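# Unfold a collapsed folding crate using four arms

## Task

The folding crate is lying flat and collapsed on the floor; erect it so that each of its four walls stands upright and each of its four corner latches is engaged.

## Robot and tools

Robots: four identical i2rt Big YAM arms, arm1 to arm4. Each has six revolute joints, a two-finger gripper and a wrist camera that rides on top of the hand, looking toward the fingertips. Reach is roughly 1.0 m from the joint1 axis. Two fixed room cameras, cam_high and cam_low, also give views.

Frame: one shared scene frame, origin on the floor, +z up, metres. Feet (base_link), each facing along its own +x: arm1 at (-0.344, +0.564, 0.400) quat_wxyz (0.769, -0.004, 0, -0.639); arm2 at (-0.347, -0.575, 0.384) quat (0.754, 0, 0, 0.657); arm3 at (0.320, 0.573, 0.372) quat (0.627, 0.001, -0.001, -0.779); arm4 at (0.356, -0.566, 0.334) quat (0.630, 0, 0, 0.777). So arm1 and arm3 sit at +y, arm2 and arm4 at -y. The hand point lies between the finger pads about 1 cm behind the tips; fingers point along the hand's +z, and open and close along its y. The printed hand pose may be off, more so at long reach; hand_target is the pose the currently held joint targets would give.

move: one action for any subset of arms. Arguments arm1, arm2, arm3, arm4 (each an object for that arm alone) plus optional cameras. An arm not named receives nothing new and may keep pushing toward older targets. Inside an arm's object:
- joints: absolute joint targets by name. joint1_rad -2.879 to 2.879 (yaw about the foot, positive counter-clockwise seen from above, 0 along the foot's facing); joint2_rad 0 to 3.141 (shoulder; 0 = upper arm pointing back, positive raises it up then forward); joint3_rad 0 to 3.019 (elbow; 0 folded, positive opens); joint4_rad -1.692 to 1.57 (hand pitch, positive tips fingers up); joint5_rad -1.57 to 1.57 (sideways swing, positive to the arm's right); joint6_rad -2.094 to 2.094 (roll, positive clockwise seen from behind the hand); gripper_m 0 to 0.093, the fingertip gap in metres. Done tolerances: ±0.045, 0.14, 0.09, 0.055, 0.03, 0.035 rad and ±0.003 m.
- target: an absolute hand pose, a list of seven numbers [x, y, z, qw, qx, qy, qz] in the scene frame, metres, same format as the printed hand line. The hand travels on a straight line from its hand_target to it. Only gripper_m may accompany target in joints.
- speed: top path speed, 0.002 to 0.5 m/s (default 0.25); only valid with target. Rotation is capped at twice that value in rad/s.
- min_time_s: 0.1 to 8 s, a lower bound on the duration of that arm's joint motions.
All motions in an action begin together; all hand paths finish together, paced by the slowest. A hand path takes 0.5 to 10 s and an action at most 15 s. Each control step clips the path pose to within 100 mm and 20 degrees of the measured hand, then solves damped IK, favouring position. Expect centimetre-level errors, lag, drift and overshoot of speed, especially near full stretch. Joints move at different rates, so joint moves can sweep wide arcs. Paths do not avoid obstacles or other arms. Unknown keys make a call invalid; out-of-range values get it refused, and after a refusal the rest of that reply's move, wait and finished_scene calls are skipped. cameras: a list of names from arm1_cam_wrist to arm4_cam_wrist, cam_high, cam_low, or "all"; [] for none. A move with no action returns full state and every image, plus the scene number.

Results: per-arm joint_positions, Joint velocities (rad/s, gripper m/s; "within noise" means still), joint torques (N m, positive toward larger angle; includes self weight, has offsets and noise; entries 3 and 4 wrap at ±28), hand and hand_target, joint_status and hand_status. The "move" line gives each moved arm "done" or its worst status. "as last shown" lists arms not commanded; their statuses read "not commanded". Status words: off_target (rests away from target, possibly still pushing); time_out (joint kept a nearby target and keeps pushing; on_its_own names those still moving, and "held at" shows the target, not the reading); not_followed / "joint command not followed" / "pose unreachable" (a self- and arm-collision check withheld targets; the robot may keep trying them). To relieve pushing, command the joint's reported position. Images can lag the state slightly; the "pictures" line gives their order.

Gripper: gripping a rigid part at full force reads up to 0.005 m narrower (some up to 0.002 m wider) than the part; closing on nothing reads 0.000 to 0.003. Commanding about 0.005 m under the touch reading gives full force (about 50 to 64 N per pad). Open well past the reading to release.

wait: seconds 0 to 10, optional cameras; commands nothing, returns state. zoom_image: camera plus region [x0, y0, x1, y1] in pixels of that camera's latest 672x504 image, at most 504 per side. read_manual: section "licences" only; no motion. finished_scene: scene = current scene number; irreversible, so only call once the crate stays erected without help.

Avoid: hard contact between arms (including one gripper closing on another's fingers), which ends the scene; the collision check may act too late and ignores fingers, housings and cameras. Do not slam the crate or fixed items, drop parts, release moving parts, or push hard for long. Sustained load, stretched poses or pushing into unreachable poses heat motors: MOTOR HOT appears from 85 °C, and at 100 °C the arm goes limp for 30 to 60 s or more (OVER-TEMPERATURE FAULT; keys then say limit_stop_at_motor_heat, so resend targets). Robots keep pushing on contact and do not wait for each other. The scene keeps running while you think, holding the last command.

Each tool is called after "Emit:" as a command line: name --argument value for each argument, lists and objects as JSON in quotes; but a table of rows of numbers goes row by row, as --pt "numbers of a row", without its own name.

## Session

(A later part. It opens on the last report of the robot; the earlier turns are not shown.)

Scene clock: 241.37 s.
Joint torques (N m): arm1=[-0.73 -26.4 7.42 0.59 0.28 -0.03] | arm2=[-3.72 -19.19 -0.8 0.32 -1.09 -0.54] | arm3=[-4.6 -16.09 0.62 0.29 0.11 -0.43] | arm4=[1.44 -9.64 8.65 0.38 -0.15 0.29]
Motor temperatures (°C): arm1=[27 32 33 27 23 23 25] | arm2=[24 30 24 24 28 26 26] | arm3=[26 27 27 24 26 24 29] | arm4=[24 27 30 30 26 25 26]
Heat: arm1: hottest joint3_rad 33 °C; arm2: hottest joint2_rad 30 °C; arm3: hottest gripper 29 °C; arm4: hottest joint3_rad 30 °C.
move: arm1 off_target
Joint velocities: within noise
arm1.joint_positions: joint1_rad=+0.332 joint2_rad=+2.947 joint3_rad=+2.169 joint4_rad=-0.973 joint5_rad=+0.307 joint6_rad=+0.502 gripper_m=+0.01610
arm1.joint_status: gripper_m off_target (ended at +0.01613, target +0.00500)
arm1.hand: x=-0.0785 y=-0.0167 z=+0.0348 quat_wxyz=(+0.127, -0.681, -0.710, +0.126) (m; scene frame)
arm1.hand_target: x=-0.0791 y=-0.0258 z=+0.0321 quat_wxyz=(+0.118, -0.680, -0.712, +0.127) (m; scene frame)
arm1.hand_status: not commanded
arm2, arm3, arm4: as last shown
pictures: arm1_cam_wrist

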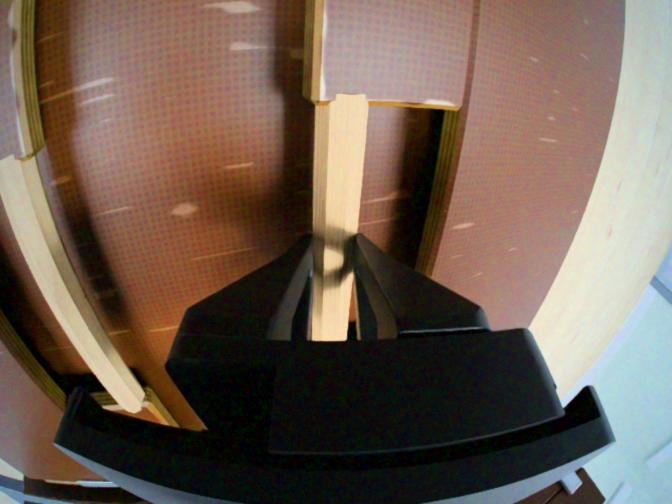

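Emit:
move --arm1 '{"target": [-0.094, -0.026, 0.138, -0.0180, 0.6869, 0.7264, -0.0190], "speed": 0.15}'

Emit:
move --arm1 '{"target": [-0.135, -0.027, 0.208, 0.0718, 0.6833, 0.7226, 0.0759], "speed": 0.15}' --cameras '["arm1_cam_wrist"]'

Scene clock: 246.00 s.
Joint torques (N m): arm1=[-0.85 -30.51 4.75 -0.13 0.57 -0.2] | arm2=[-3.78 -19.19 -0.8 0.31 -1.08 -0.55] | arm3=[-4.48 -16.26 0.57 0.32 0.12 -0.37] | arm4=[1.44 -9.64 8.65 0.38 -0.15 0.29]
Motor temperatures (°C): arm1=[27 32 32 27 23 23 25] | arm2=[24 30 24 24 28 26 26] | arm3=[26 27 27 24 26 24 29] | arm4=[24 27 30 30 26 25 26]
Heat: arm1: hottest joint2_rad 32 °C; arm2: hottest joint2_rad 30 °C; arm3: hottest gripper 29 °C; arm4: hottest joint3_rad 30 °C.
move: arm1 off_target
Joint velocities: within noise
arm1.joint_positions: joint1_rad=+0.235 joint2_rad=+2.666 joint3_rad=+1.816 joint4_rad=-0.758 joint5_rad=+0.030 joint6_rad=+0.396 gripper_m=+0.01610
arm1.joint_status: not commanded
arm1.hand: x=-0.0931 y=-0.0171 z=+0.1105 quat_wxyz=(+0.023, -0.698, -0.715, +0.011) (m; scene frame)
arm1.hand_target: x=-0.0950 y=-0.0295 z=+0.1367 quat_wxyz=(+0.014, -0.689, -0.724, +0.019) (m; scene frame)
arm1.hand_status: off_target (0.029 m and 2.1 deg from the pose sent, 0.105 m and 17.7 deg at the start)
arm2, arm3, arm4: as last shown
pictures: none

Scene clock: 247.50 s.
Joint torques (N m): arm1=[-0.38 -29.98 4.88 -0.08 0.27 -0.22] | arm2=[-3.78 -19.19 -0.8 0.32 -1.09 -0.55] | arm3=[-4.54 -16.26 0.62 0.32 0.05 -0.43] | arm4=[1.44 -9.64 8.65 0.38 -0.15 0.29]
Motor temperatures (°C): arm1=[27 33 32 27 23 23 25] | arm2=[24 30 24 24 28 26 26] | arm3=[26 27 27 24 26 24 29] | arm4=[24 27 30 30 26 25 26]
Heat: arm1: hottest joint2_rad 33 °C; arm2: hottest joint2_rad 30 °C; arm3: hottest gripper 29 °C; arm4: hottest joint3_rad 30 °C.
move: arm1 off_target
Joint velocities: within noise
arm1.joint_positions: joint1_rad=+0.103 joint2_rad=+2.482 joint3_rad=+1.624 joint4_rad=-0.696 joint5_rad=-0.217 joint6_rad=+0.270 gripper_m=+0.01610
arm1.joint_status: not commanded
arm1.hand: x=-0.1347 y=-0.0176 z=+0.1781 quat_wxyz=(-0.060, -0.696, -0.710, -0.087) (m; scene frame)
arm1.hand_target: x=-0.1370 y=-0.0280 z=+0.2066 quat_wxyz=(-0.071, -0.685, -0.721, -0.076) (m; scene frame)
arm1.hand_status: off_target (0.031 m and 2.8 deg from the pose sent, 0.107 m and 14.8 deg at the start)
arm2.joint_positions: joint1_rad=-0.816 joint2_rad=+2.104 joint3_rad=+0.755 joint4_rad=+0.266 joint5_rad=-0.642 joint6_rad=+0.722 gripper_m=+0.01676
arm2.joint_status: not commanded
arm2.hand: x=-0.0341 y=-0.2255 z=+0.2457 quat_wxyz=(+0.010, +0.029, -0.923, -0.383) (m; scene frame)
arm2.hand_target: x=-0.0389 y=-0.2479 z=+0.2547 quat_wxyz=(+0.010, +0.026, -0.923, -0.383) (m; scene frame)
arm2.hand_status: not commanded
arm3.joint_positions: joint1_rad=-0.785 joint2_rad=+2.087 joint3_rad=+0.900 joint4_rad=+0.092 joint5_rad=-0.692 joint6_rad=+0.659 gripper_m=+0.01630
arm3.joint_status: not commanded
arm3.hand: x=-0.0457 y=+0.2073 z=+0.2576 quat_wxyz=(-0.397, -0.917, -0.039, -0.010) (m; scene frame)
arm3.hand_target: x=-0.0475 y=+0.2353 z=+0.2548 quat_wxyz=(-0.385, -0.922, -0.027, -0.006) (m; scene frame)
arm3.hand_status: not commanded
arm4: as last shown
pictures: arm1_cam_wrist

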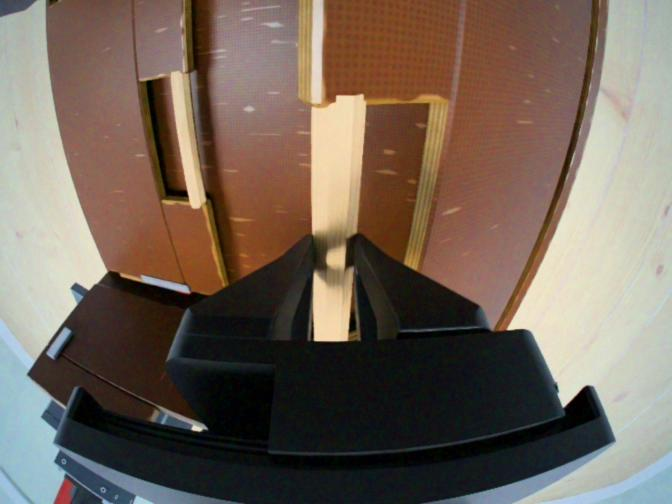

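Emit:
move --arm1 '{"target": [-0.197, -0.026, 0.257, 0.1604, 0.6681, 0.7065, 0.1696], "speed": 0.15}'

Emit:
move --arm1 '{"target": [-0.254, -0.024, 0.273, 0.2237, 0.6497, 0.6870, 0.2366], "speed": 0.12}' --cameras '["arm1_cam_wrist", "cam_low", "cam_high"]'

Scene clock: 250.40 s.
Joint torques (N m): arm1=[-1.32 -29.22 5.12 -0.77 -0.03 -0.25] | arm2=[-3.78 -19.19 -0.73 0.32 -0.97 -0.55] | arm3=[-5.07 -16.38 0.62 0.29 0.13 -0.42] | arm4=[1.44 -9.64 8.65 0.38 -0.15 0.29]
Motor temperatures (°C): arm1=[27 33 32 27 23 23 25] | arm2=[24 30 24 24 28 26 26] | arm3=[26 27 27 24 26 24 29] | arm4=[24 27 30 30 26 25 26]
Heat: arm1: hottest joint2_rad 33 °C; arm2: hottest joint2_rad 30 °C; arm3: hottest gripper 29 °C; arm4: hottest joint3_rad 30 °C.
move: arm1 off_target
Joint velocities: within noise
arm1.joint_positions: joint1_rad=-0.056 joint2_rad=+2.392 joint3_rad=+1.534 joint4_rad=-0.707 joint5_rad=-0.474 joint6_rad=+0.103 gripper_m=+0.01596
arm1.joint_status: not commanded
arm1.hand: x=-0.1905 y=-0.0180 z=+0.2235 quat_wxyz=(-0.148, -0.678, -0.698, -0.178) (m; scene frame)
arm1.hand_target: x=-0.1945 y=-0.0259 z=+0.2553 quat_wxyz=(-0.158, -0.667, -0.708, -0.168) (m; scene frame)
arm1.hand_status: off_target (0.035 m and 2.3 deg from the pose sent, 0.101 m and 15.3 deg at the start)
arm2.joint_positions: joint1_rad=-0.816 joint2_rad=+2.104 joint3_rad=+0.754 joint4_rad=+0.266 joint5_rad=-0.645 joint6_rad=+0.722 gripper_m=+0.01676
arm2.joint_status: not commanded
arm2.hand: x=-0.0352 y=-0.2257 z=+0.2457 quat_wxyz=(+0.011, +0.029, -0.923, -0.383) (m; scene frame)
arm2.hand_target: x=-0.0391 y=-0.2480 z=+0.2546 quat_wxyz=(+0.010, +0.026, -0.923, -0.383) (m; scene frame)
arm2.hand_status: not commanded
arm3.joint_positions: joint1_rad=-0.785 joint2_rad=+2.087 joint3_rad=+0.900 joint4_rad=+0.091 joint5_rad=-0.693 joint6_rad=+0.659 gripper_m=+0.01630
arm3.joint_status: not commanded
arm3.hand: x=-0.0453 y=+0.2074 z=+0.2576 quat_wxyz=(-0.397, -0.917, -0.038, -0.011) (m; scene frame)
arm3.hand_target: x=-0.0472 y=+0.2354 z=+0.2547 quat_wxyz=(-0.385, -0.922, -0.026, -0.007) (m; scene frame)
arm3.hand_status: not commanded
arm4: as last shown
pictures: none

Scene clock: 251.93 s.
Joint torques (N m): arm1=[-1.08 -28.04 5.89 -1.95 -0.16 -0.33] | arm2=[-3.9 -19.14 -0.53 0.31 -0.68 -0.54] | arm3=[-4.31 -16.5 0.66 0.35 0.24 -0.4] | arm4=[1.44 -9.64 8.65 0.38 -0.15 0.29]
Motor temperatures (°C): arm1=[27 33 32 27 23 23 25] | arm2=[24 30 24 24 28 26 26] | arm3=[26 27 27 24 26 24 29] | arm4=[24 27 30 30 26 25 26]
Heat: arm1: hottest joint2_rad 33 °C; arm2: hottest joint2_rad 30 °C; arm3: hottest gripper 29 °C; arm4: hottest joint3_rad 30 °C.
move: arm1 off_target
Joint velocities: within noise
arm1.joint_positions: joint1_rad=-0.194 joint2_rad=+2.389 joint3_rad=+1.529 joint4_rad=-0.787 joint5_rad=-0.671 joint6_rad=-0.060 gripper_m=+0.01550
arm1.joint_status: not commanded
arm1.hand: x=-0.2428 y=-0.0157 z=+0.2437 quat_wxyz=(-0.216, -0.659, -0.676, -0.247) (m; scene frame)
arm1.hand_target: x=-0.2490 y=-0.0234 z=+0.2720 quat_wxyz=(-0.223, -0.648, -0.689, -0.238) (m; scene frame)
arm1.hand_status: off_target (0.032 m and 2.2 deg from the pose sent, 0.081 m and 11.5 deg at the start)
arm2.joint_positions: joint1_rad=-0.815 joint2_rad=+2.104 joint3_rad=+0.751 joint4_rad=+0.266 joint5_rad=-0.651 joint6_rad=+0.722 gripper_m=+0.01676
arm2.joint_status: not commanded
arm2.hand: x=-0.0378 y=-0.2257 z=+0.2457 quat_wxyz=(+0.015, +0.030, -0.922, -0.385) (m; scene frame)
arm2.hand_target: x=-0.0389 y=-0.2479 z=+0.2546 quat_wxyz=(+0.010, +0.026, -0.923, -0.383) (m; scene frame)
arm2.hand_status: not commanded
arm3.joint_positions: joint1_rad=-0.785 joint2_rad=+2.087 joint3_rad=+0.900 joint4_rad=+0.086 joint5_rad=-0.696 joint6_rad=+0.659 gripper_m=+0.01630
arm3.joint_status: not commanded
arm3.hand: x=-0.0442 y=+0.2076 z=+0.2575 quat_wxyz=(-0.397, -0.917, -0.038, -0.014) (m; scene frame)
arm3.hand_target: x=-0.0464 y=+0.2358 z=+0.2544 quat_wxyz=(-0.384, -0.923, -0.026, -0.009) (m; scene frame)
arm3.hand_status: not commanded
arm4: as last shown
pictures: arm1_cam_wrist, cam_high, cam_low

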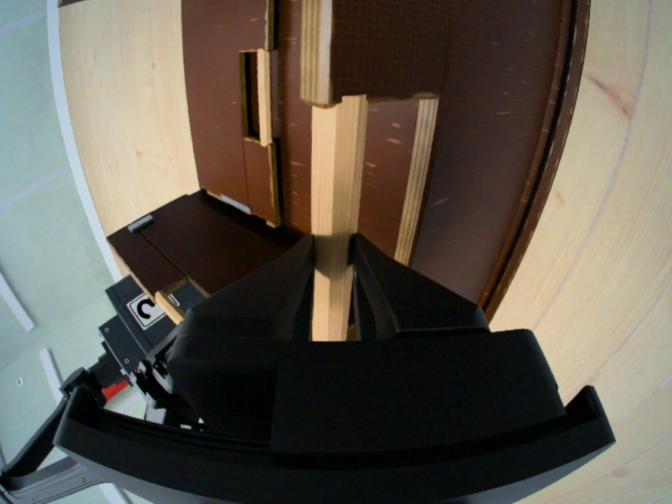

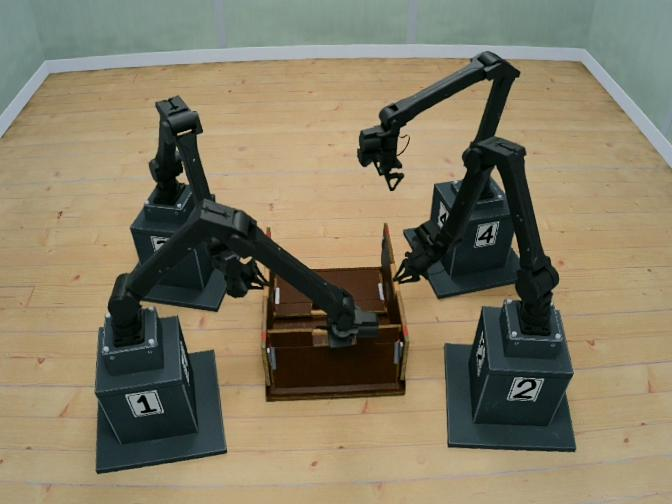

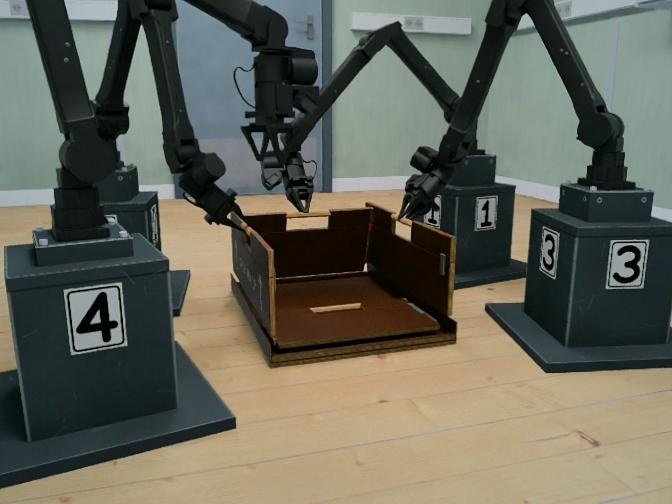

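Emit:
move --arm1 '{"target": [-0.300, -0.022, 0.272, 0.2463, 0.6415, 0.6784, 0.2604], "speed": 0.1}' --cameras '["arm1_cam_wrist", "cam_low", "cam_high"]'

Emit:
zoom_image --camera "cam_high" --region '[240, 210, 440, 420]'

Emit:
zoom_image --camera "cam_low" --region '[220, 180, 480, 370]'

Scene clock: 257.07 s.
Joint torques (N m): arm1=[-1.85 -26.58 6.95 -1.81 -0.71 -0.35] | arm2=[-4.01 -19.14 -0.44 0.29 -0.61 -0.54] | arm3=[-4.48 -16.26 0.57 0.44 0.22 -0.4] | arm4=[1.44 -9.7 8.65 0.38 -0.15 0.29]
Motor temperatures (°C): arm1=[27 34 32 27 23 23 25] | arm2=[24 30 24 24 28 26 26] | arm3=[26 27 27 24 26 24 29] | arm4=[24 27 30 30 26 25 26]
Heat: arm1: hottest joint2_rad 34 °C; arm2: hottest joint2_rad 30 °C; arm3: hottest gripper 29 °C; arm4: hottest joint3_rad 30 °C.
move: arm1 off_target
Joint velocities: within noise
arm1.joint_positions: joint1_rad=-0.288 joint2_rad=+2.396 joint3_rad=+1.557 joint4_rad=-0.884 joint5_rad=-0.714 joint6_rad=-0.187 gripper_m=+0.01403
arm1.joint_status: not commanded
arm1.hand: x=-0.2907 y=-0.0153 z=+0.2530 quat_wxyz=(-0.237, -0.652, -0.671, -0.262) (m; scene frame)
arm1.hand_target: x=-0.2998 y=-0.0227 z=+0.2721 quat_wxyz=(-0.247, -0.642, -0.678, -0.259) (m; scene frame)
arm1.hand_status: off_target (0.022 m and 1.8 deg from the pose sent, 0.064 m and 4.3 deg at the start)
arm2.joint_positions: joint1_rad=-0.815 joint2_rad=+2.104 joint3_rad=+0.749 joint4_rad=+0.266 joint5_rad=-0.654 joint6_rad=+0.722 gripper_m=+0.01676
arm2.joint_status: not commanded
arm2.hand: x=-0.0389 y=-0.2260 z=+0.2457 quat_wxyz=(+0.016, +0.030, -0.922, -0.385) (m; scene frame)
arm2.hand_target: x=-0.0388 y=-0.2482 z=+0.2547 quat_wxyz=(+0.010, +0.025, -0.923, -0.383) (m; scene frame)
arm2.hand_status: not commanded
arm3.joint_positions: joint1_rad=-0.785 joint2_rad=+2.087 joint3_rad=+0.900 joint4_rad=+0.083 joint5_rad=-0.696 joint6_rad=+0.659 gripper_m=+0.01630
arm3.joint_status: not commanded
arm3.hand: x=-0.0438 y=+0.2079 z=+0.2572 quat_wxyz=(-0.397, -0.917, -0.037, -0.015) (m; scene frame)
arm3.hand_target: x=-0.0460 y=+0.2362 z=+0.2540 quat_wxyz=(-0.383, -0.923, -0.025, -0.010) (m; scene frame)
arm3.hand_status: not commanded
arm4.joint_positions: joint1_rad=+0.068 joint2_rad=+1.415 joint3_rad=+1.015 joint4_rad=-1.172 joint5_rad=+0.002 joint6_rad=-0.010 gripper_m=+0.09396
arm4.joint_status: not commanded
arm4.hand: x=+0.2528 y=-0.1988 z=+0.4529 quat_wxyz=(+0.000, +0.801, -0.599, +0.001) (m; scene frame)
arm4.hand_target: x=+0.2541 y=-0.1993 z=+0.4463 quat_wxyz=(+0.003, +0.794, -0.608, +0.004) (m; scene frame)
arm4.hand_status: not commanded
pictures: arm1_cam_wrist, cam_high, cam_low

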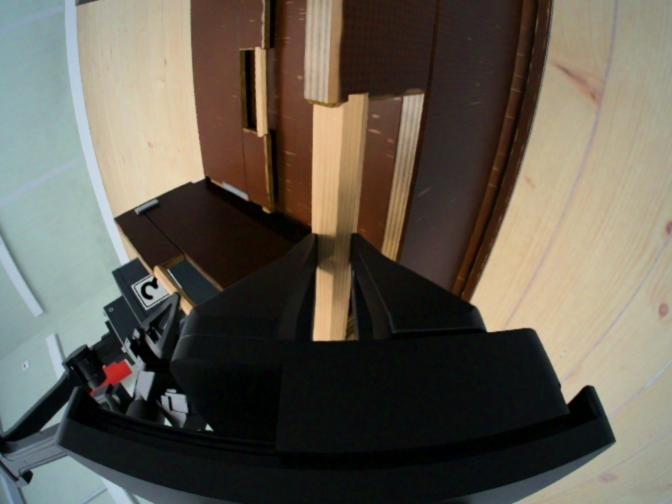

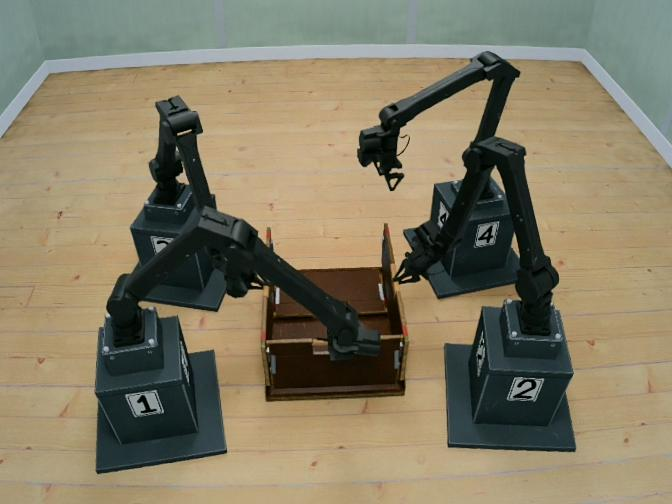

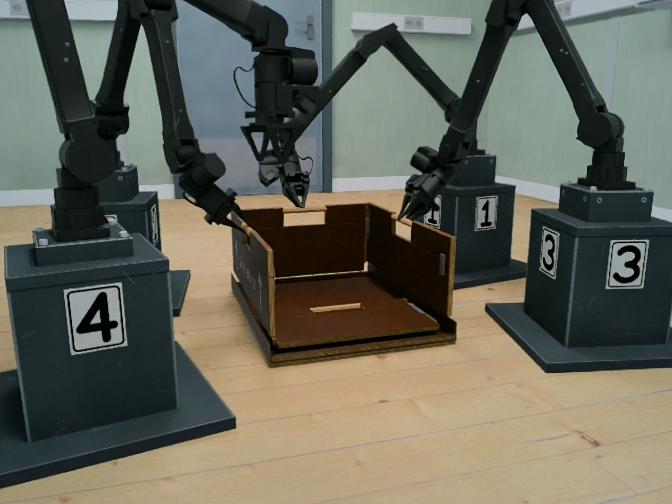

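Scaled by 2.400 from the camera's 672x504 image, which has a finer 960x720 frame.

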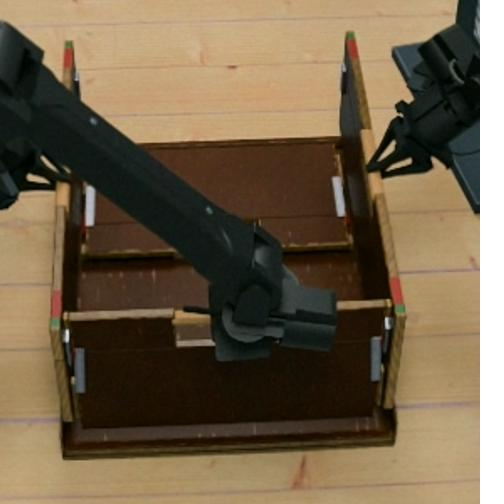

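Scaled by 1.938 from the camera's 672x504 image, which has a finer 960x720 frame.

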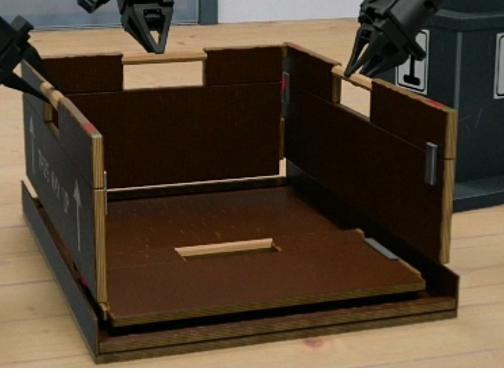

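Emit:
move --arm1 '{"target": [-0.330, -0.022, 0.264, 0.2463, 0.6415, 0.6784, 0.2604], "speed": 0.08}' --cameras '["arm1_cam_wrist", "cam_low", "cam_high"]'

Emit:
zoom_image --camera "cam_high" --region '[240, 210, 440, 420]'

Emit:
zoom_image --camera "cam_low" --region '[220, 180, 480, 370]'

Scene clock: 260.00 s.
Joint torques (N m): arm1=[-3.55 -25.64 7.28 -1.58 -0.06 -0.44] | arm2=[-4.01 -19.14 -0.35 0.31 -0.53 -0.54] | arm3=[-4.31 -16.38 0.59 0.27 0.27 -0.4] | arm4=[1.44 -9.64 8.64 0.38 -0.15 0.29]
Motor temperatures (°C): arm1=[27 34 32 27 23 23 25] | arm2=[24 30 24 24 28 26 26] | arm3=[26 27 27 24 26 24 29] | arm4=[24 27 30 30 26 25 26]
Heat: arm1: hottest joint2_rad 34 °C; arm2: hottest joint2_rad 30 °C; arm3: hottest gripper 29 °C; arm4: hottest joint3_rad 30 °C.
move: arm1 off_target
Joint velocities: within noise
arm1.joint_positions: joint1_rad=-0.314 joint2_rad=+2.415 joint3_rad=+1.585 joint4_rad=-0.936 joint5_rad=-0.728 joint6_rad=-0.245 gripper_m=+0.01372
arm1.joint_status: not commanded
arm1.hand: x=-0.3038 y=-0.0148 z=+0.2526 quat_wxyz=(-0.242, -0.644, -0.673, -0.271) (m; scene frame)
arm1.hand_target: x=-0.3284 y=-0.0218 z=+0.2638 quat_wxyz=(-0.249, -0.641, -0.677, -0.261) (m; scene frame)
arm1.hand_status: off_target (0.029 m and 1.5 deg from the pose sent, 0.041 m and 1.8 deg at the start)
arm2.joint_positions: joint1_rad=-0.813 joint2_rad=+2.104 joint3_rad=+0.748 joint4_rad=+0.266 joint5_rad=-0.656 joint6_rad=+0.722 gripper_m=+0.01676
arm2.joint_status: not commanded
arm2.hand: x=-0.0403 y=-0.2259 z=+0.2456 quat_wxyz=(+0.018, +0.031, -0.922, -0.385) (m; scene frame)
arm2.hand_target: x=-0.0392 y=-0.2480 z=+0.2546 quat_wxyz=(+0.011, +0.026, -0.923, -0.383) (m; scene frame)
arm2.hand_status: not commanded
arm3.joint_positions: joint1_rad=-0.785 joint2_rad=+2.087 joint3_rad=+0.900 joint4_rad=+0.085 joint5_rad=-0.696 joint6_rad=+0.659 gripper_m=+0.01630
arm3.joint_status: not commanded
arm3.hand: x=-0.0440 y=+0.2077 z=+0.2574 quat_wxyz=(-0.397, -0.917, -0.038, -0.014) (m; scene frame)
arm3.hand_target: x=-0.0462 y=+0.2360 z=+0.2541 quat_wxyz=(-0.384, -0.923, -0.025, -0.010) (m; scene frame)
arm3.hand_status: not commanded
arm4: as last shown
pictures: arm1_cam_wrist, cam_high, cam_low

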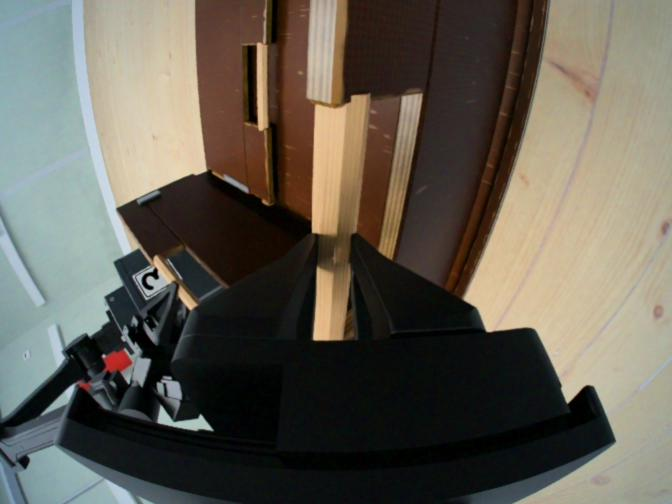

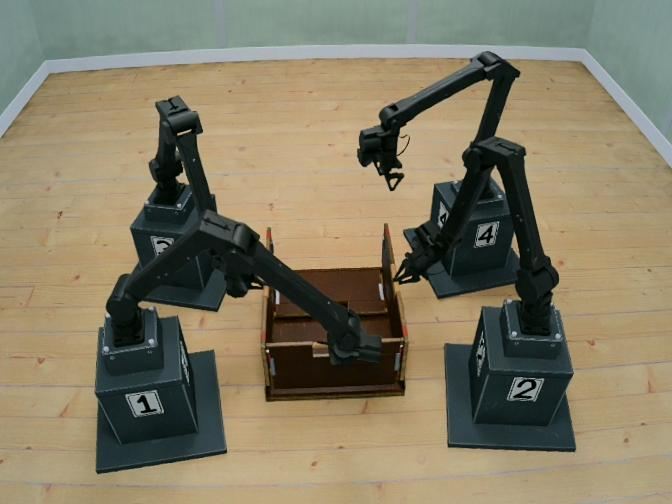

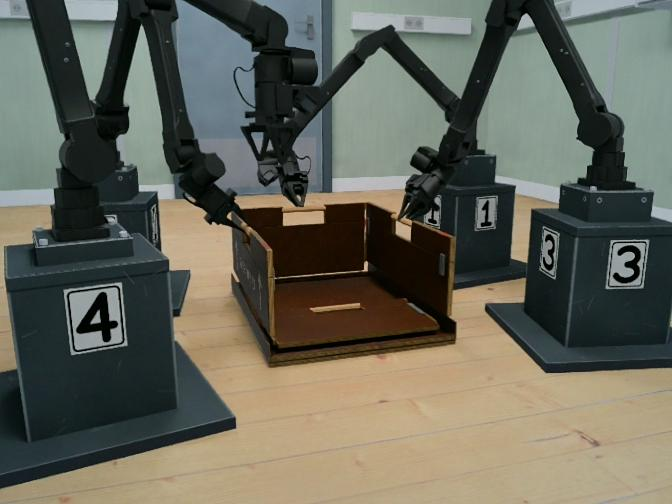

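Scaled by 2.400 from the camera's 672x504 image, which has a finer 960x720 frame.

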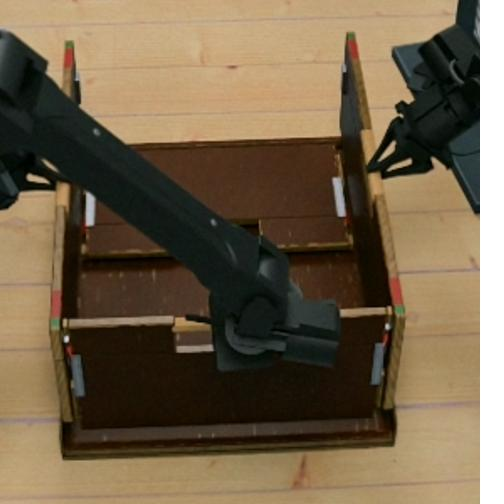

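Scaled by 1.938 from the camera's 672x504 image, which has a finer 960x720 frame.

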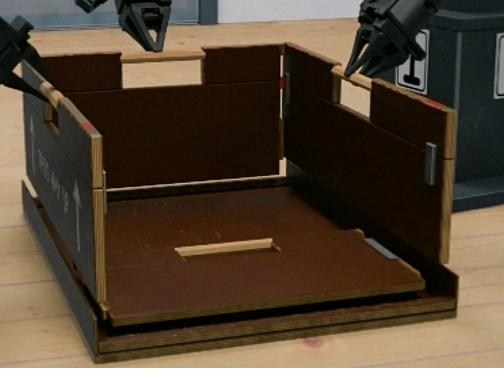

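Emit:
move --arm1 '{"target": [-0.355, -0.022, 0.260, 0.2463, 0.6415, 0.6784, 0.2604], "speed": 0.08}' --cameras '["cam_high"]'

Emit:
zoom_image --camera "cam_high" --region '[240, 210, 440, 420]'

Scene clock: 263.27 s.
Joint torques (N m): arm1=[-7.3 -25.17 7.31 -1.52 0.47 -0.47] | arm2=[-4.01 -19.08 -0.35 0.31 -0.53 -0.54] | arm3=[-4.54 -16.03 0.5 0.29 0.25 -0.41] | arm4=[1.44 -9.64 8.65 0.38 -0.15 0.29]
Motor temperatures (°C): arm1=[27 34 32 27 23 23 26] | arm2=[24 30 24 24 28 26 26] | arm3=[26 27 27 24 26 24 29] | arm4=[24 27 30 30 26 25 26]
Heat: arm1: hottest joint2_rad 34 °C; arm2: hottest joint2_rad 30 °C; arm3: hottest gripper 29 °C; arm4: hottest joint3_rad 30 °C.
move: arm1 off_target
Joint velocities: within noise
arm1.joint_positions: joint1_rad=-0.316 joint2_rad=+2.427 joint3_rad=+1.609 joint4_rad=-0.977 joint5_rad=-0.728 joint6_rad=-0.282 gripper_m=+0.01370
arm1.joint_status: not commanded
arm1.hand: x=-0.3047 y=-0.0149 z=+0.2530 quat_wxyz=(-0.239, -0.635, -0.680, -0.277) (m; scene frame)
arm1.hand_target: x=-0.3528 y=-0.0207 z=+0.2606 quat_wxyz=(-0.248, -0.642, -0.677, -0.260) (m; scene frame)
arm1.hand_status: off_target (0.051 m and 2.2 deg from the pose sent, 0.052 m and 1.5 deg at the start)
arm2, arm3, arm4: as last shown
pictures: cam_high

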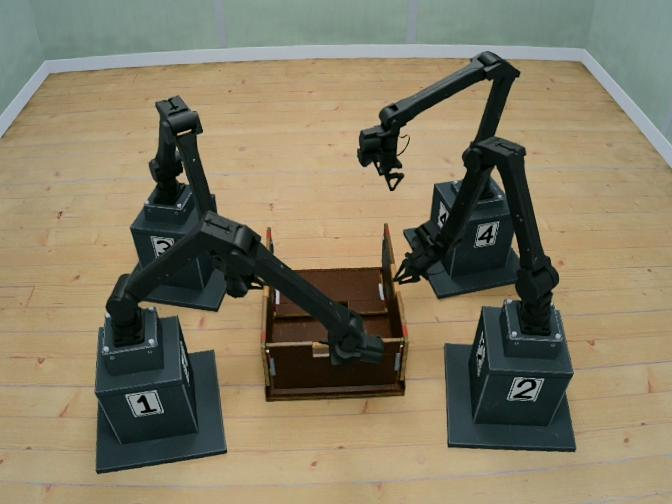

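Scaled by 2.400 from the camera's 672x504 image, which has a finer 960x720 frame.

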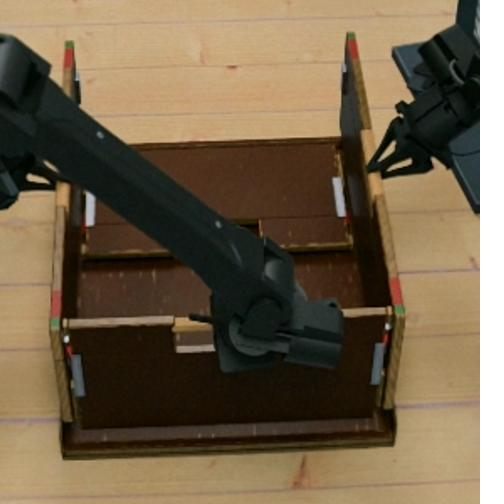

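Emit:
move --cameras '["all"]'

Emit:
zoom_image --camera "cam_low" --region '[330, 190, 410, 290]'

Emit:
zoom_image --camera "cam_high" --region '[255, 325, 315, 395]'

Emit:
zoom_image --camera "cam_high" --region '[365, 310, 425, 390]'

Scene clock: 265.17 s.
Joint torques (N m): arm1=[-6.83 -25.35 7.36 -1.57 0.5 -0.5] | arm2=[-4.07 -19.14 -0.36 0.29 -0.53 -0.54] | arm3=[-4.89 -15.97 0.64 0.25 0.26 -0.43] | arm4=[1.49 -9.64 8.65 0.38 -0.15 0.29]
Motor temperatures (°C): arm1=[27 34 32 27 23 23 26] | arm2=[24 30 24 24 28 26 26] | arm3=[26 27 27 24 26 24 29] | arm4=[24 27 30 30 26 25 26]
Heat: arm1: hottest joint2_rad 34 °C; arm2: hottest joint2_rad 30 °C; arm3: hottest gripper 29 °C; arm4: hottest joint3_rad 30 °C.
Joint velocities: within noise
arm1.joint_positions: joint1_rad=-0.316 joint2_rad=+2.427 joint3_rad=+1.609 joint4_rad=-0.977 joint5_rad=-0.728 joint6_rad=-0.282 gripper_m=+0.01369
arm1.joint_status: not commanded
arm1.hand: x=-0.3047 y=-0.0149 z=+0.2530 quat_wxyz=(-0.239, -0.635, -0.680, -0.277) (m; scene frame)
arm1.hand_target: x=-0.3528 y=-0.0207 z=+0.2606 quat_wxyz=(-0.248, -0.642, -0.677, -0.260) (m; scene frame)
arm1.hand_status: off_target (0.051 m and 2.2 deg from the pose sent, 0.052 m and 1.5 deg at the start)
arm2.joint_positions: joint1_rad=-0.813 joint2_rad=+2.104 joint3_rad=+0.748 joint4_rad=+0.266 joint5_rad=-0.656 joint6_rad=+0.722 gripper_m=+0.01676
arm2.joint_status: not commanded
arm2.hand: x=-0.0403 y=-0.2259 z=+0.2456 quat_wxyz=(+0.018, +0.031, -0.922, -0.385) (m; scene frame)
arm2.hand_target: x=-0.0392 y=-0.2480 z=+0.2546 quat_wxyz=(+0.011, +0.026, -0.923, -0.383) (m; scene frame)
arm2.hand_status: not commanded
arm3.joint_positions: joint1_rad=-0.785 joint2_rad=+2.087 joint3_rad=+0.900 joint4_rad=+0.085 joint5_rad=-0.696 joint6_rad=+0.659 gripper_m=+0.01630
arm3.joint_status: not commanded
arm3.hand: x=-0.0440 y=+0.2077 z=+0.2574 quat_wxyz=(-0.397, -0.917, -0.038, -0.014) (m; scene frame)
arm3.hand_target: x=-0.0462 y=+0.2360 z=+0.2541 quat_wxyz=(-0.384, -0.923, -0.025, -0.010) (m; scene frame)
arm3.hand_status: not commanded
arm4.joint_positions: joint1_rad=+0.068 joint2_rad=+1.415 joint3_rad=+1.015 joint4_rad=-1.172 joint5_rad=+0.002 joint6_rad=-0.010 gripper_m=+0.09396
arm4.joint_status: not commanded
arm4.hand: x=+0.2528 y=-0.1988 z=+0.4529 quat_wxyz=(+0.000, +0.801, -0.599, +0.001) (m; scene frame)
arm4.hand_target: x=+0.2541 y=-0.1993 z=+0.4463 quat_wxyz=(+0.003, +0.794, -0.608, +0.004) (m; scene frame)
arm4.hand_status: not commanded
pictures: arm1_cam_wrist, arm2_cam_wrist, arm3_cam_wrist, arm4_cam_wrist, cam_high, cam_low

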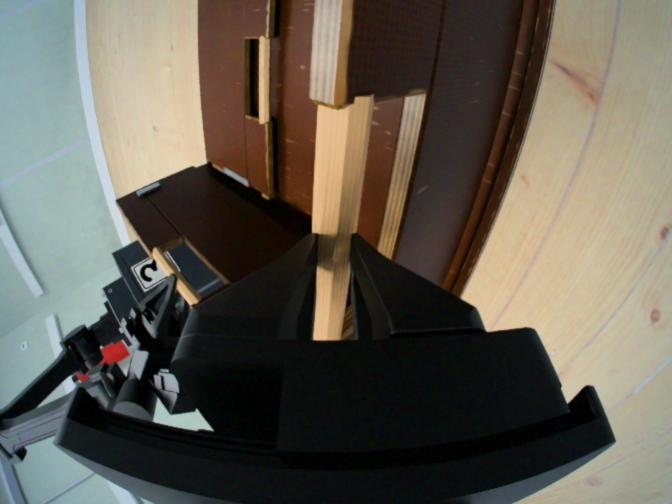

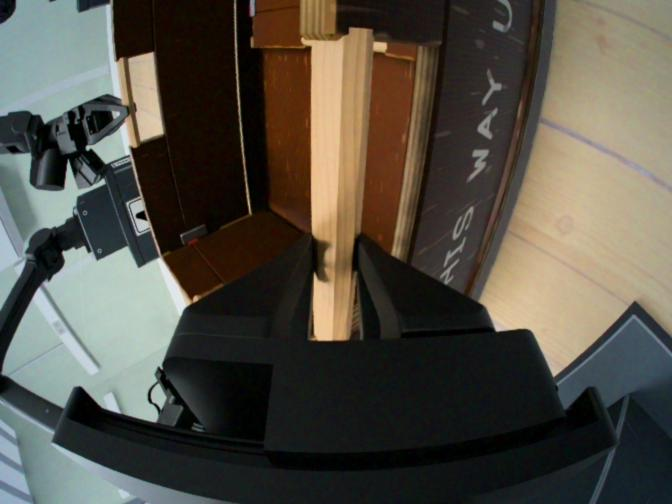

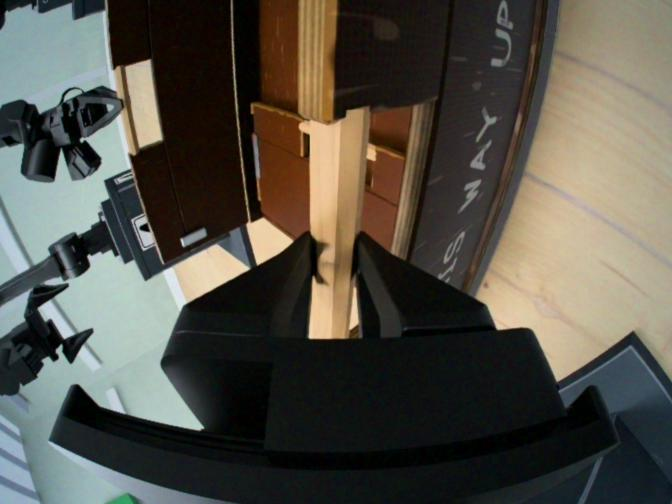

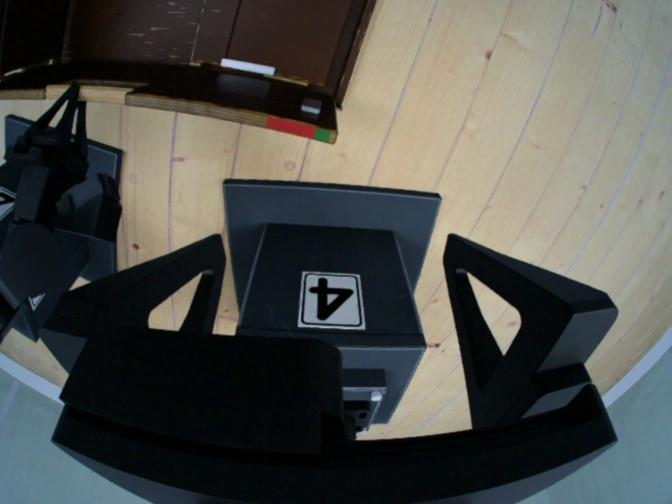

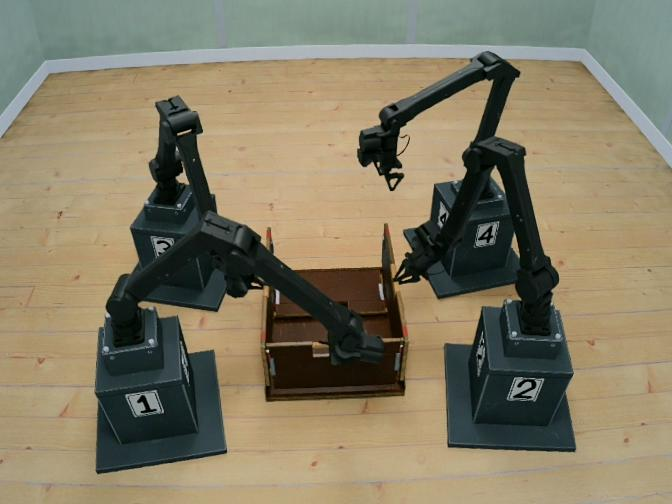

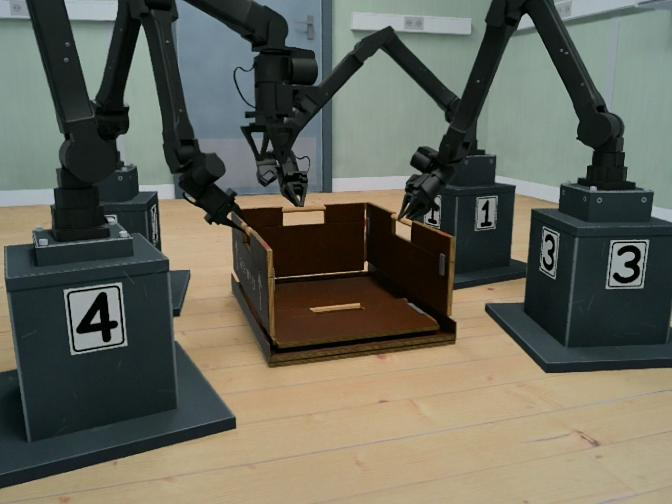

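Scaled by 5.040 from the camera's 672x504 image, which has a finer 960x720 frame.

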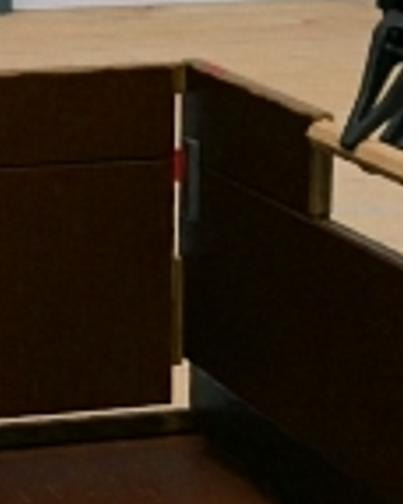

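Scaled by 7.200 from the camera's 672x504 image, which has a finer 960x720 frame.

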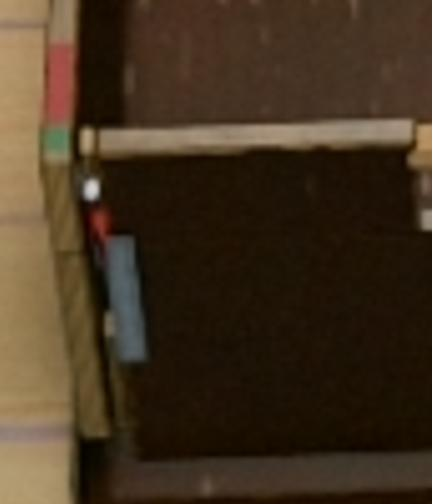

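Scaled by 6.300 from the camera's 672x504 image, which has a finer 960x720 frame.

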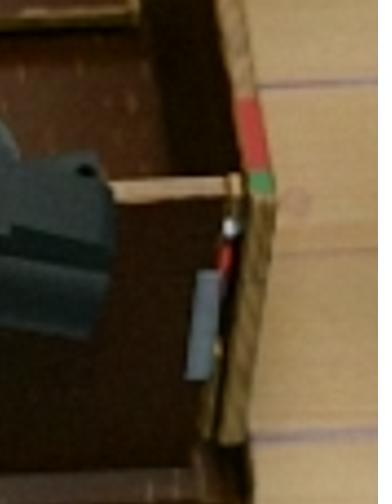

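Emit:
move --arm1 '{"target": [-0.385, -0.022, 0.256, 0.2463, 0.6415, 0.6784, 0.2604], "speed": 0.08}' --cameras '["cam_high", "cam_low"]'

Emit:
zoom_image --camera "cam_high" --region '[240, 210, 440, 420]'

Emit:
zoom_image --camera "cam_high" --region '[255, 325, 315, 395]'

Scene clock: 269.80 s.
Joint torques (N m): arm1=[-9.99 -24.12 7.51 -1.26 1.11 -0.6] | arm2=[-4.31 -18.96 -0.05 0.31 -0.2 -0.55] | arm3=[-4.6 -16.09 0.55 0.54 0.16 -0.4] | arm4=[1.44 -9.64 8.65 0.38 -0.15 0.29]
Motor temperatures (°C): arm1=[27 33 32 27 23 23 26] | arm2=[24 30 24 24 28 26 26] | arm3=[26 27 27 24 26 24 29] | arm4=[24 27 31 30 26 25 26]
Heat: arm1: hottest joint2_rad 33 °C; arm2: hottest joint2_rad 30 °C; arm3: hottest gripper 29 °C; arm4: hottest joint3_rad 31 °C.
move: arm1 off_target
Joint velocities: within noise
arm1.joint_positions: joint1_rad=-0.325 joint2_rad=+2.444 joint3_rad=+1.638 joint4_rad=-1.032 joint5_rad=-0.730 joint6_rad=-0.330 gripper_m=+0.01363
arm1.joint_status: not commanded
arm1.hand: x=-0.3096 y=-0.0135 z=+0.2529 quat_wxyz=(-0.236, -0.627, -0.685, -0.287) (m; scene frame)
arm1.hand_target: x=-0.3814 y=-0.0185 z=+0.2561 quat_wxyz=(-0.246, -0.643, -0.677, -0.259) (m; scene frame)
arm1.hand_status: off_target (0.076 m and 3.8 deg from the pose sent, 0.081 m and 2.2 deg at the start)
arm2.joint_positions: joint1_rad=-0.810 joint2_rad=+2.104 joint3_rad=+0.743 joint4_rad=+0.266 joint5_rad=-0.664 joint6_rad=+0.722 gripper_m=+0.01676
arm2.joint_status: not commanded
arm2.hand: x=-0.0444 y=-0.2258 z=+0.2455 quat_wxyz=(+0.022, +0.032, -0.921, -0.387) (m; scene frame)
arm2.hand_target: x=-0.0390 y=-0.2479 z=+0.2547 quat_wxyz=(+0.010, +0.026, -0.923, -0.383) (m; scene frame)
arm2.hand_status: not commanded
arm3.joint_positions: joint1_rad=-0.787 joint2_rad=+2.087 joint3_rad=+0.900 joint4_rad=+0.089 joint5_rad=-0.693 joint6_rad=+0.659 gripper_m=+0.01630
arm3.joint_status: not commanded
arm3.hand: x=-0.0456 y=+0.2081 z=+0.2575 quat_wxyz=(-0.397, -0.917, -0.037, -0.011) (m; scene frame)
arm3.hand_target: x=-0.0473 y=+0.2359 z=+0.2544 quat_wxyz=(-0.384, -0.923, -0.026, -0.007) (m; scene frame)
arm3.hand_status: not commanded
arm4: as last shown
pictures: cam_high, cam_low

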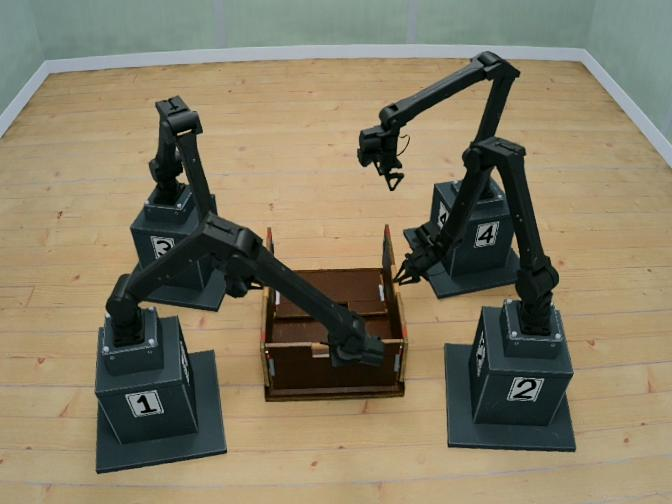

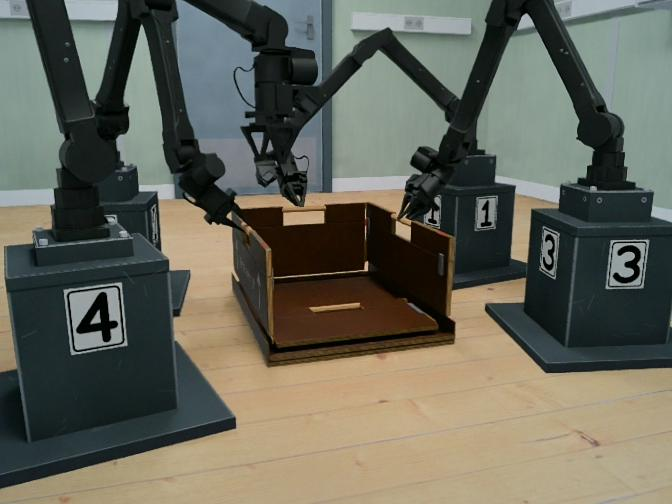

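Scaled by 2.400 from the camera's 672x504 image, which has a finer 960x720 frame.

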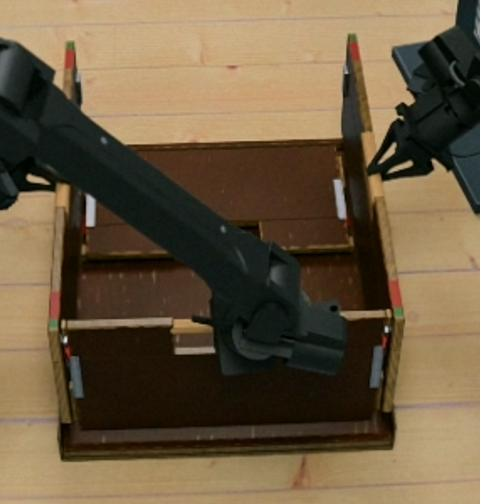

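Scaled by 7.200 from the camera's 672x504 image, which has a finer 960x720 frame.

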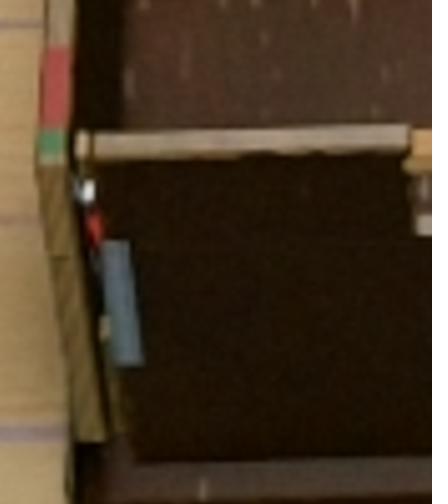

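Emit:
move --arm1 '{"target": [-0.290, -0.022, 0.256, 0.2463, 0.6415, 0.6784, 0.2604], "speed": 0.08}' --cameras '["cam_high", "cam_low"]'

Emit:
zoom_image --camera "cam_high" --region '[240, 210, 440, 420]'

Scene clock: 273.30 s.
Joint torques (N m): arm1=[1.2 -25.17 5.41 1.29 -0.11 0.1] | arm2=[-4.25 -18.96 -0.05 0.31 -0.19 -0.54] | arm3=[-4.84 -16.26 0.55 0.36 0.15 -0.41] | arm4=[1.44 -9.64 8.64 0.38 -0.15 0.29]
Motor temperatures (°C): arm1=[27 34 32 27 23 23 26] | arm2=[24 30 24 24 28 26 26] | arm3=[26 27 27 24 26 24 29] | arm4=[24 27 31 30 26 25 26]
Heat: arm1: hottest joint2_rad 34 °C; arm2: hottest joint2_rad 30 °C; arm3: hottest gripper 29 °C; arm4: hottest joint3_rad 31 °C.
move: arm1 off_target
Joint velocities: within noise
arm1.joint_positions: joint1_rad=-0.314 joint2_rad=+2.412 joint3_rad=+1.578 joint4_rad=-0.931 joint5_rad=-0.724 joint6_rad=-0.222 gripper_m=+0.01356
arm1.joint_status: not commanded
arm1.hand: x=-0.3042 y=-0.0134 z=+0.2522 quat_wxyz=(-0.237, -0.652, -0.667, -0.272) (m; scene frame)
arm1.hand_target: x=-0.2970 y=-0.0201 z=+0.2550 quat_wxyz=(-0.242, -0.646, -0.675, -0.261) (m; scene frame)
arm1.hand_status: off_target (0.017 m and 2.5 deg from the pose sent, 0.022 m and 3.8 deg at the start)
arm2, arm4: as last shown
arm3.joint_positions: joint1_rad=-0.787 joint2_rad=+2.087 joint3_rad=+0.900 joint4_rad=+0.091 joint5_rad=-0.693 joint6_rad=+0.659 gripper_m=+0.01630
arm3.joint_status: not commanded
arm3.hand: x=-0.0459 y=+0.2079 z=+0.2576 quat_wxyz=(-0.397, -0.917, -0.038, -0.011) (m; scene frame)
arm3.hand_target: x=-0.0475 y=+0.2357 z=+0.2546 quat_wxyz=(-0.385, -0.923, -0.026, -0.007) (m; scene frame)
arm3.hand_status: not commanded
pictures: cam_high, cam_low

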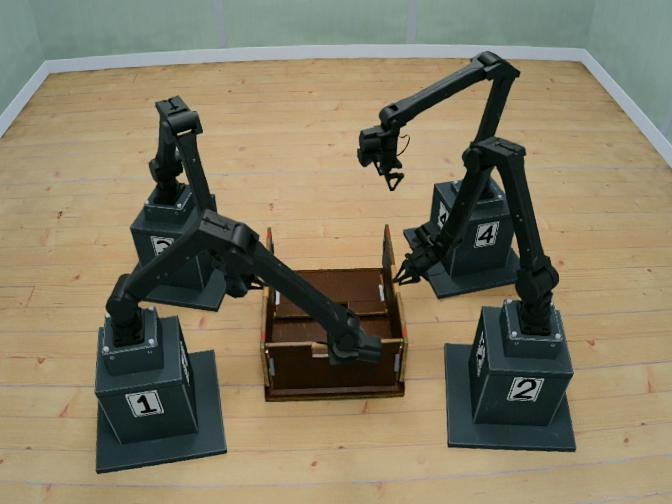

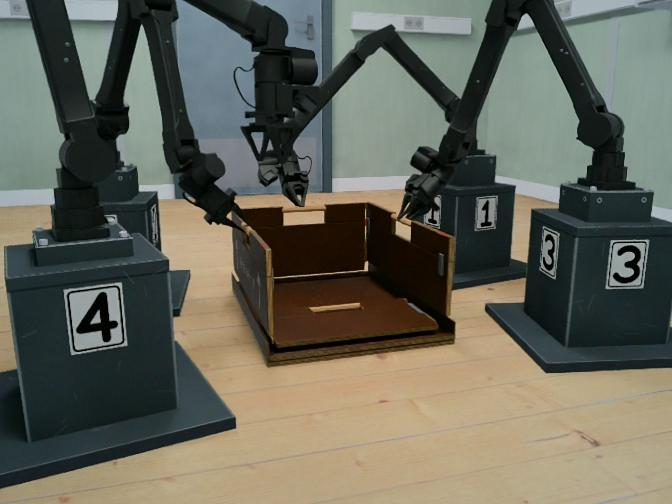

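Scaled by 2.400 from the camera's 672x504 image, which has a finer 960x720 frame.

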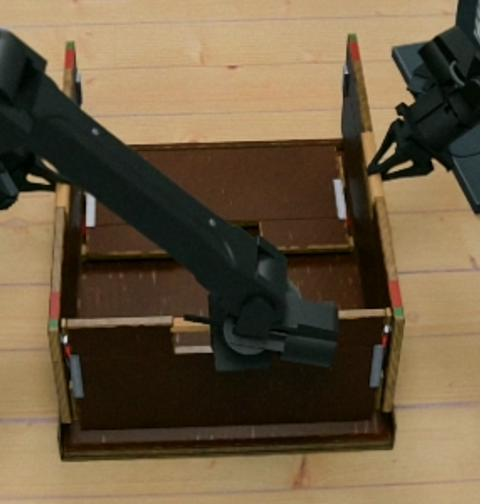

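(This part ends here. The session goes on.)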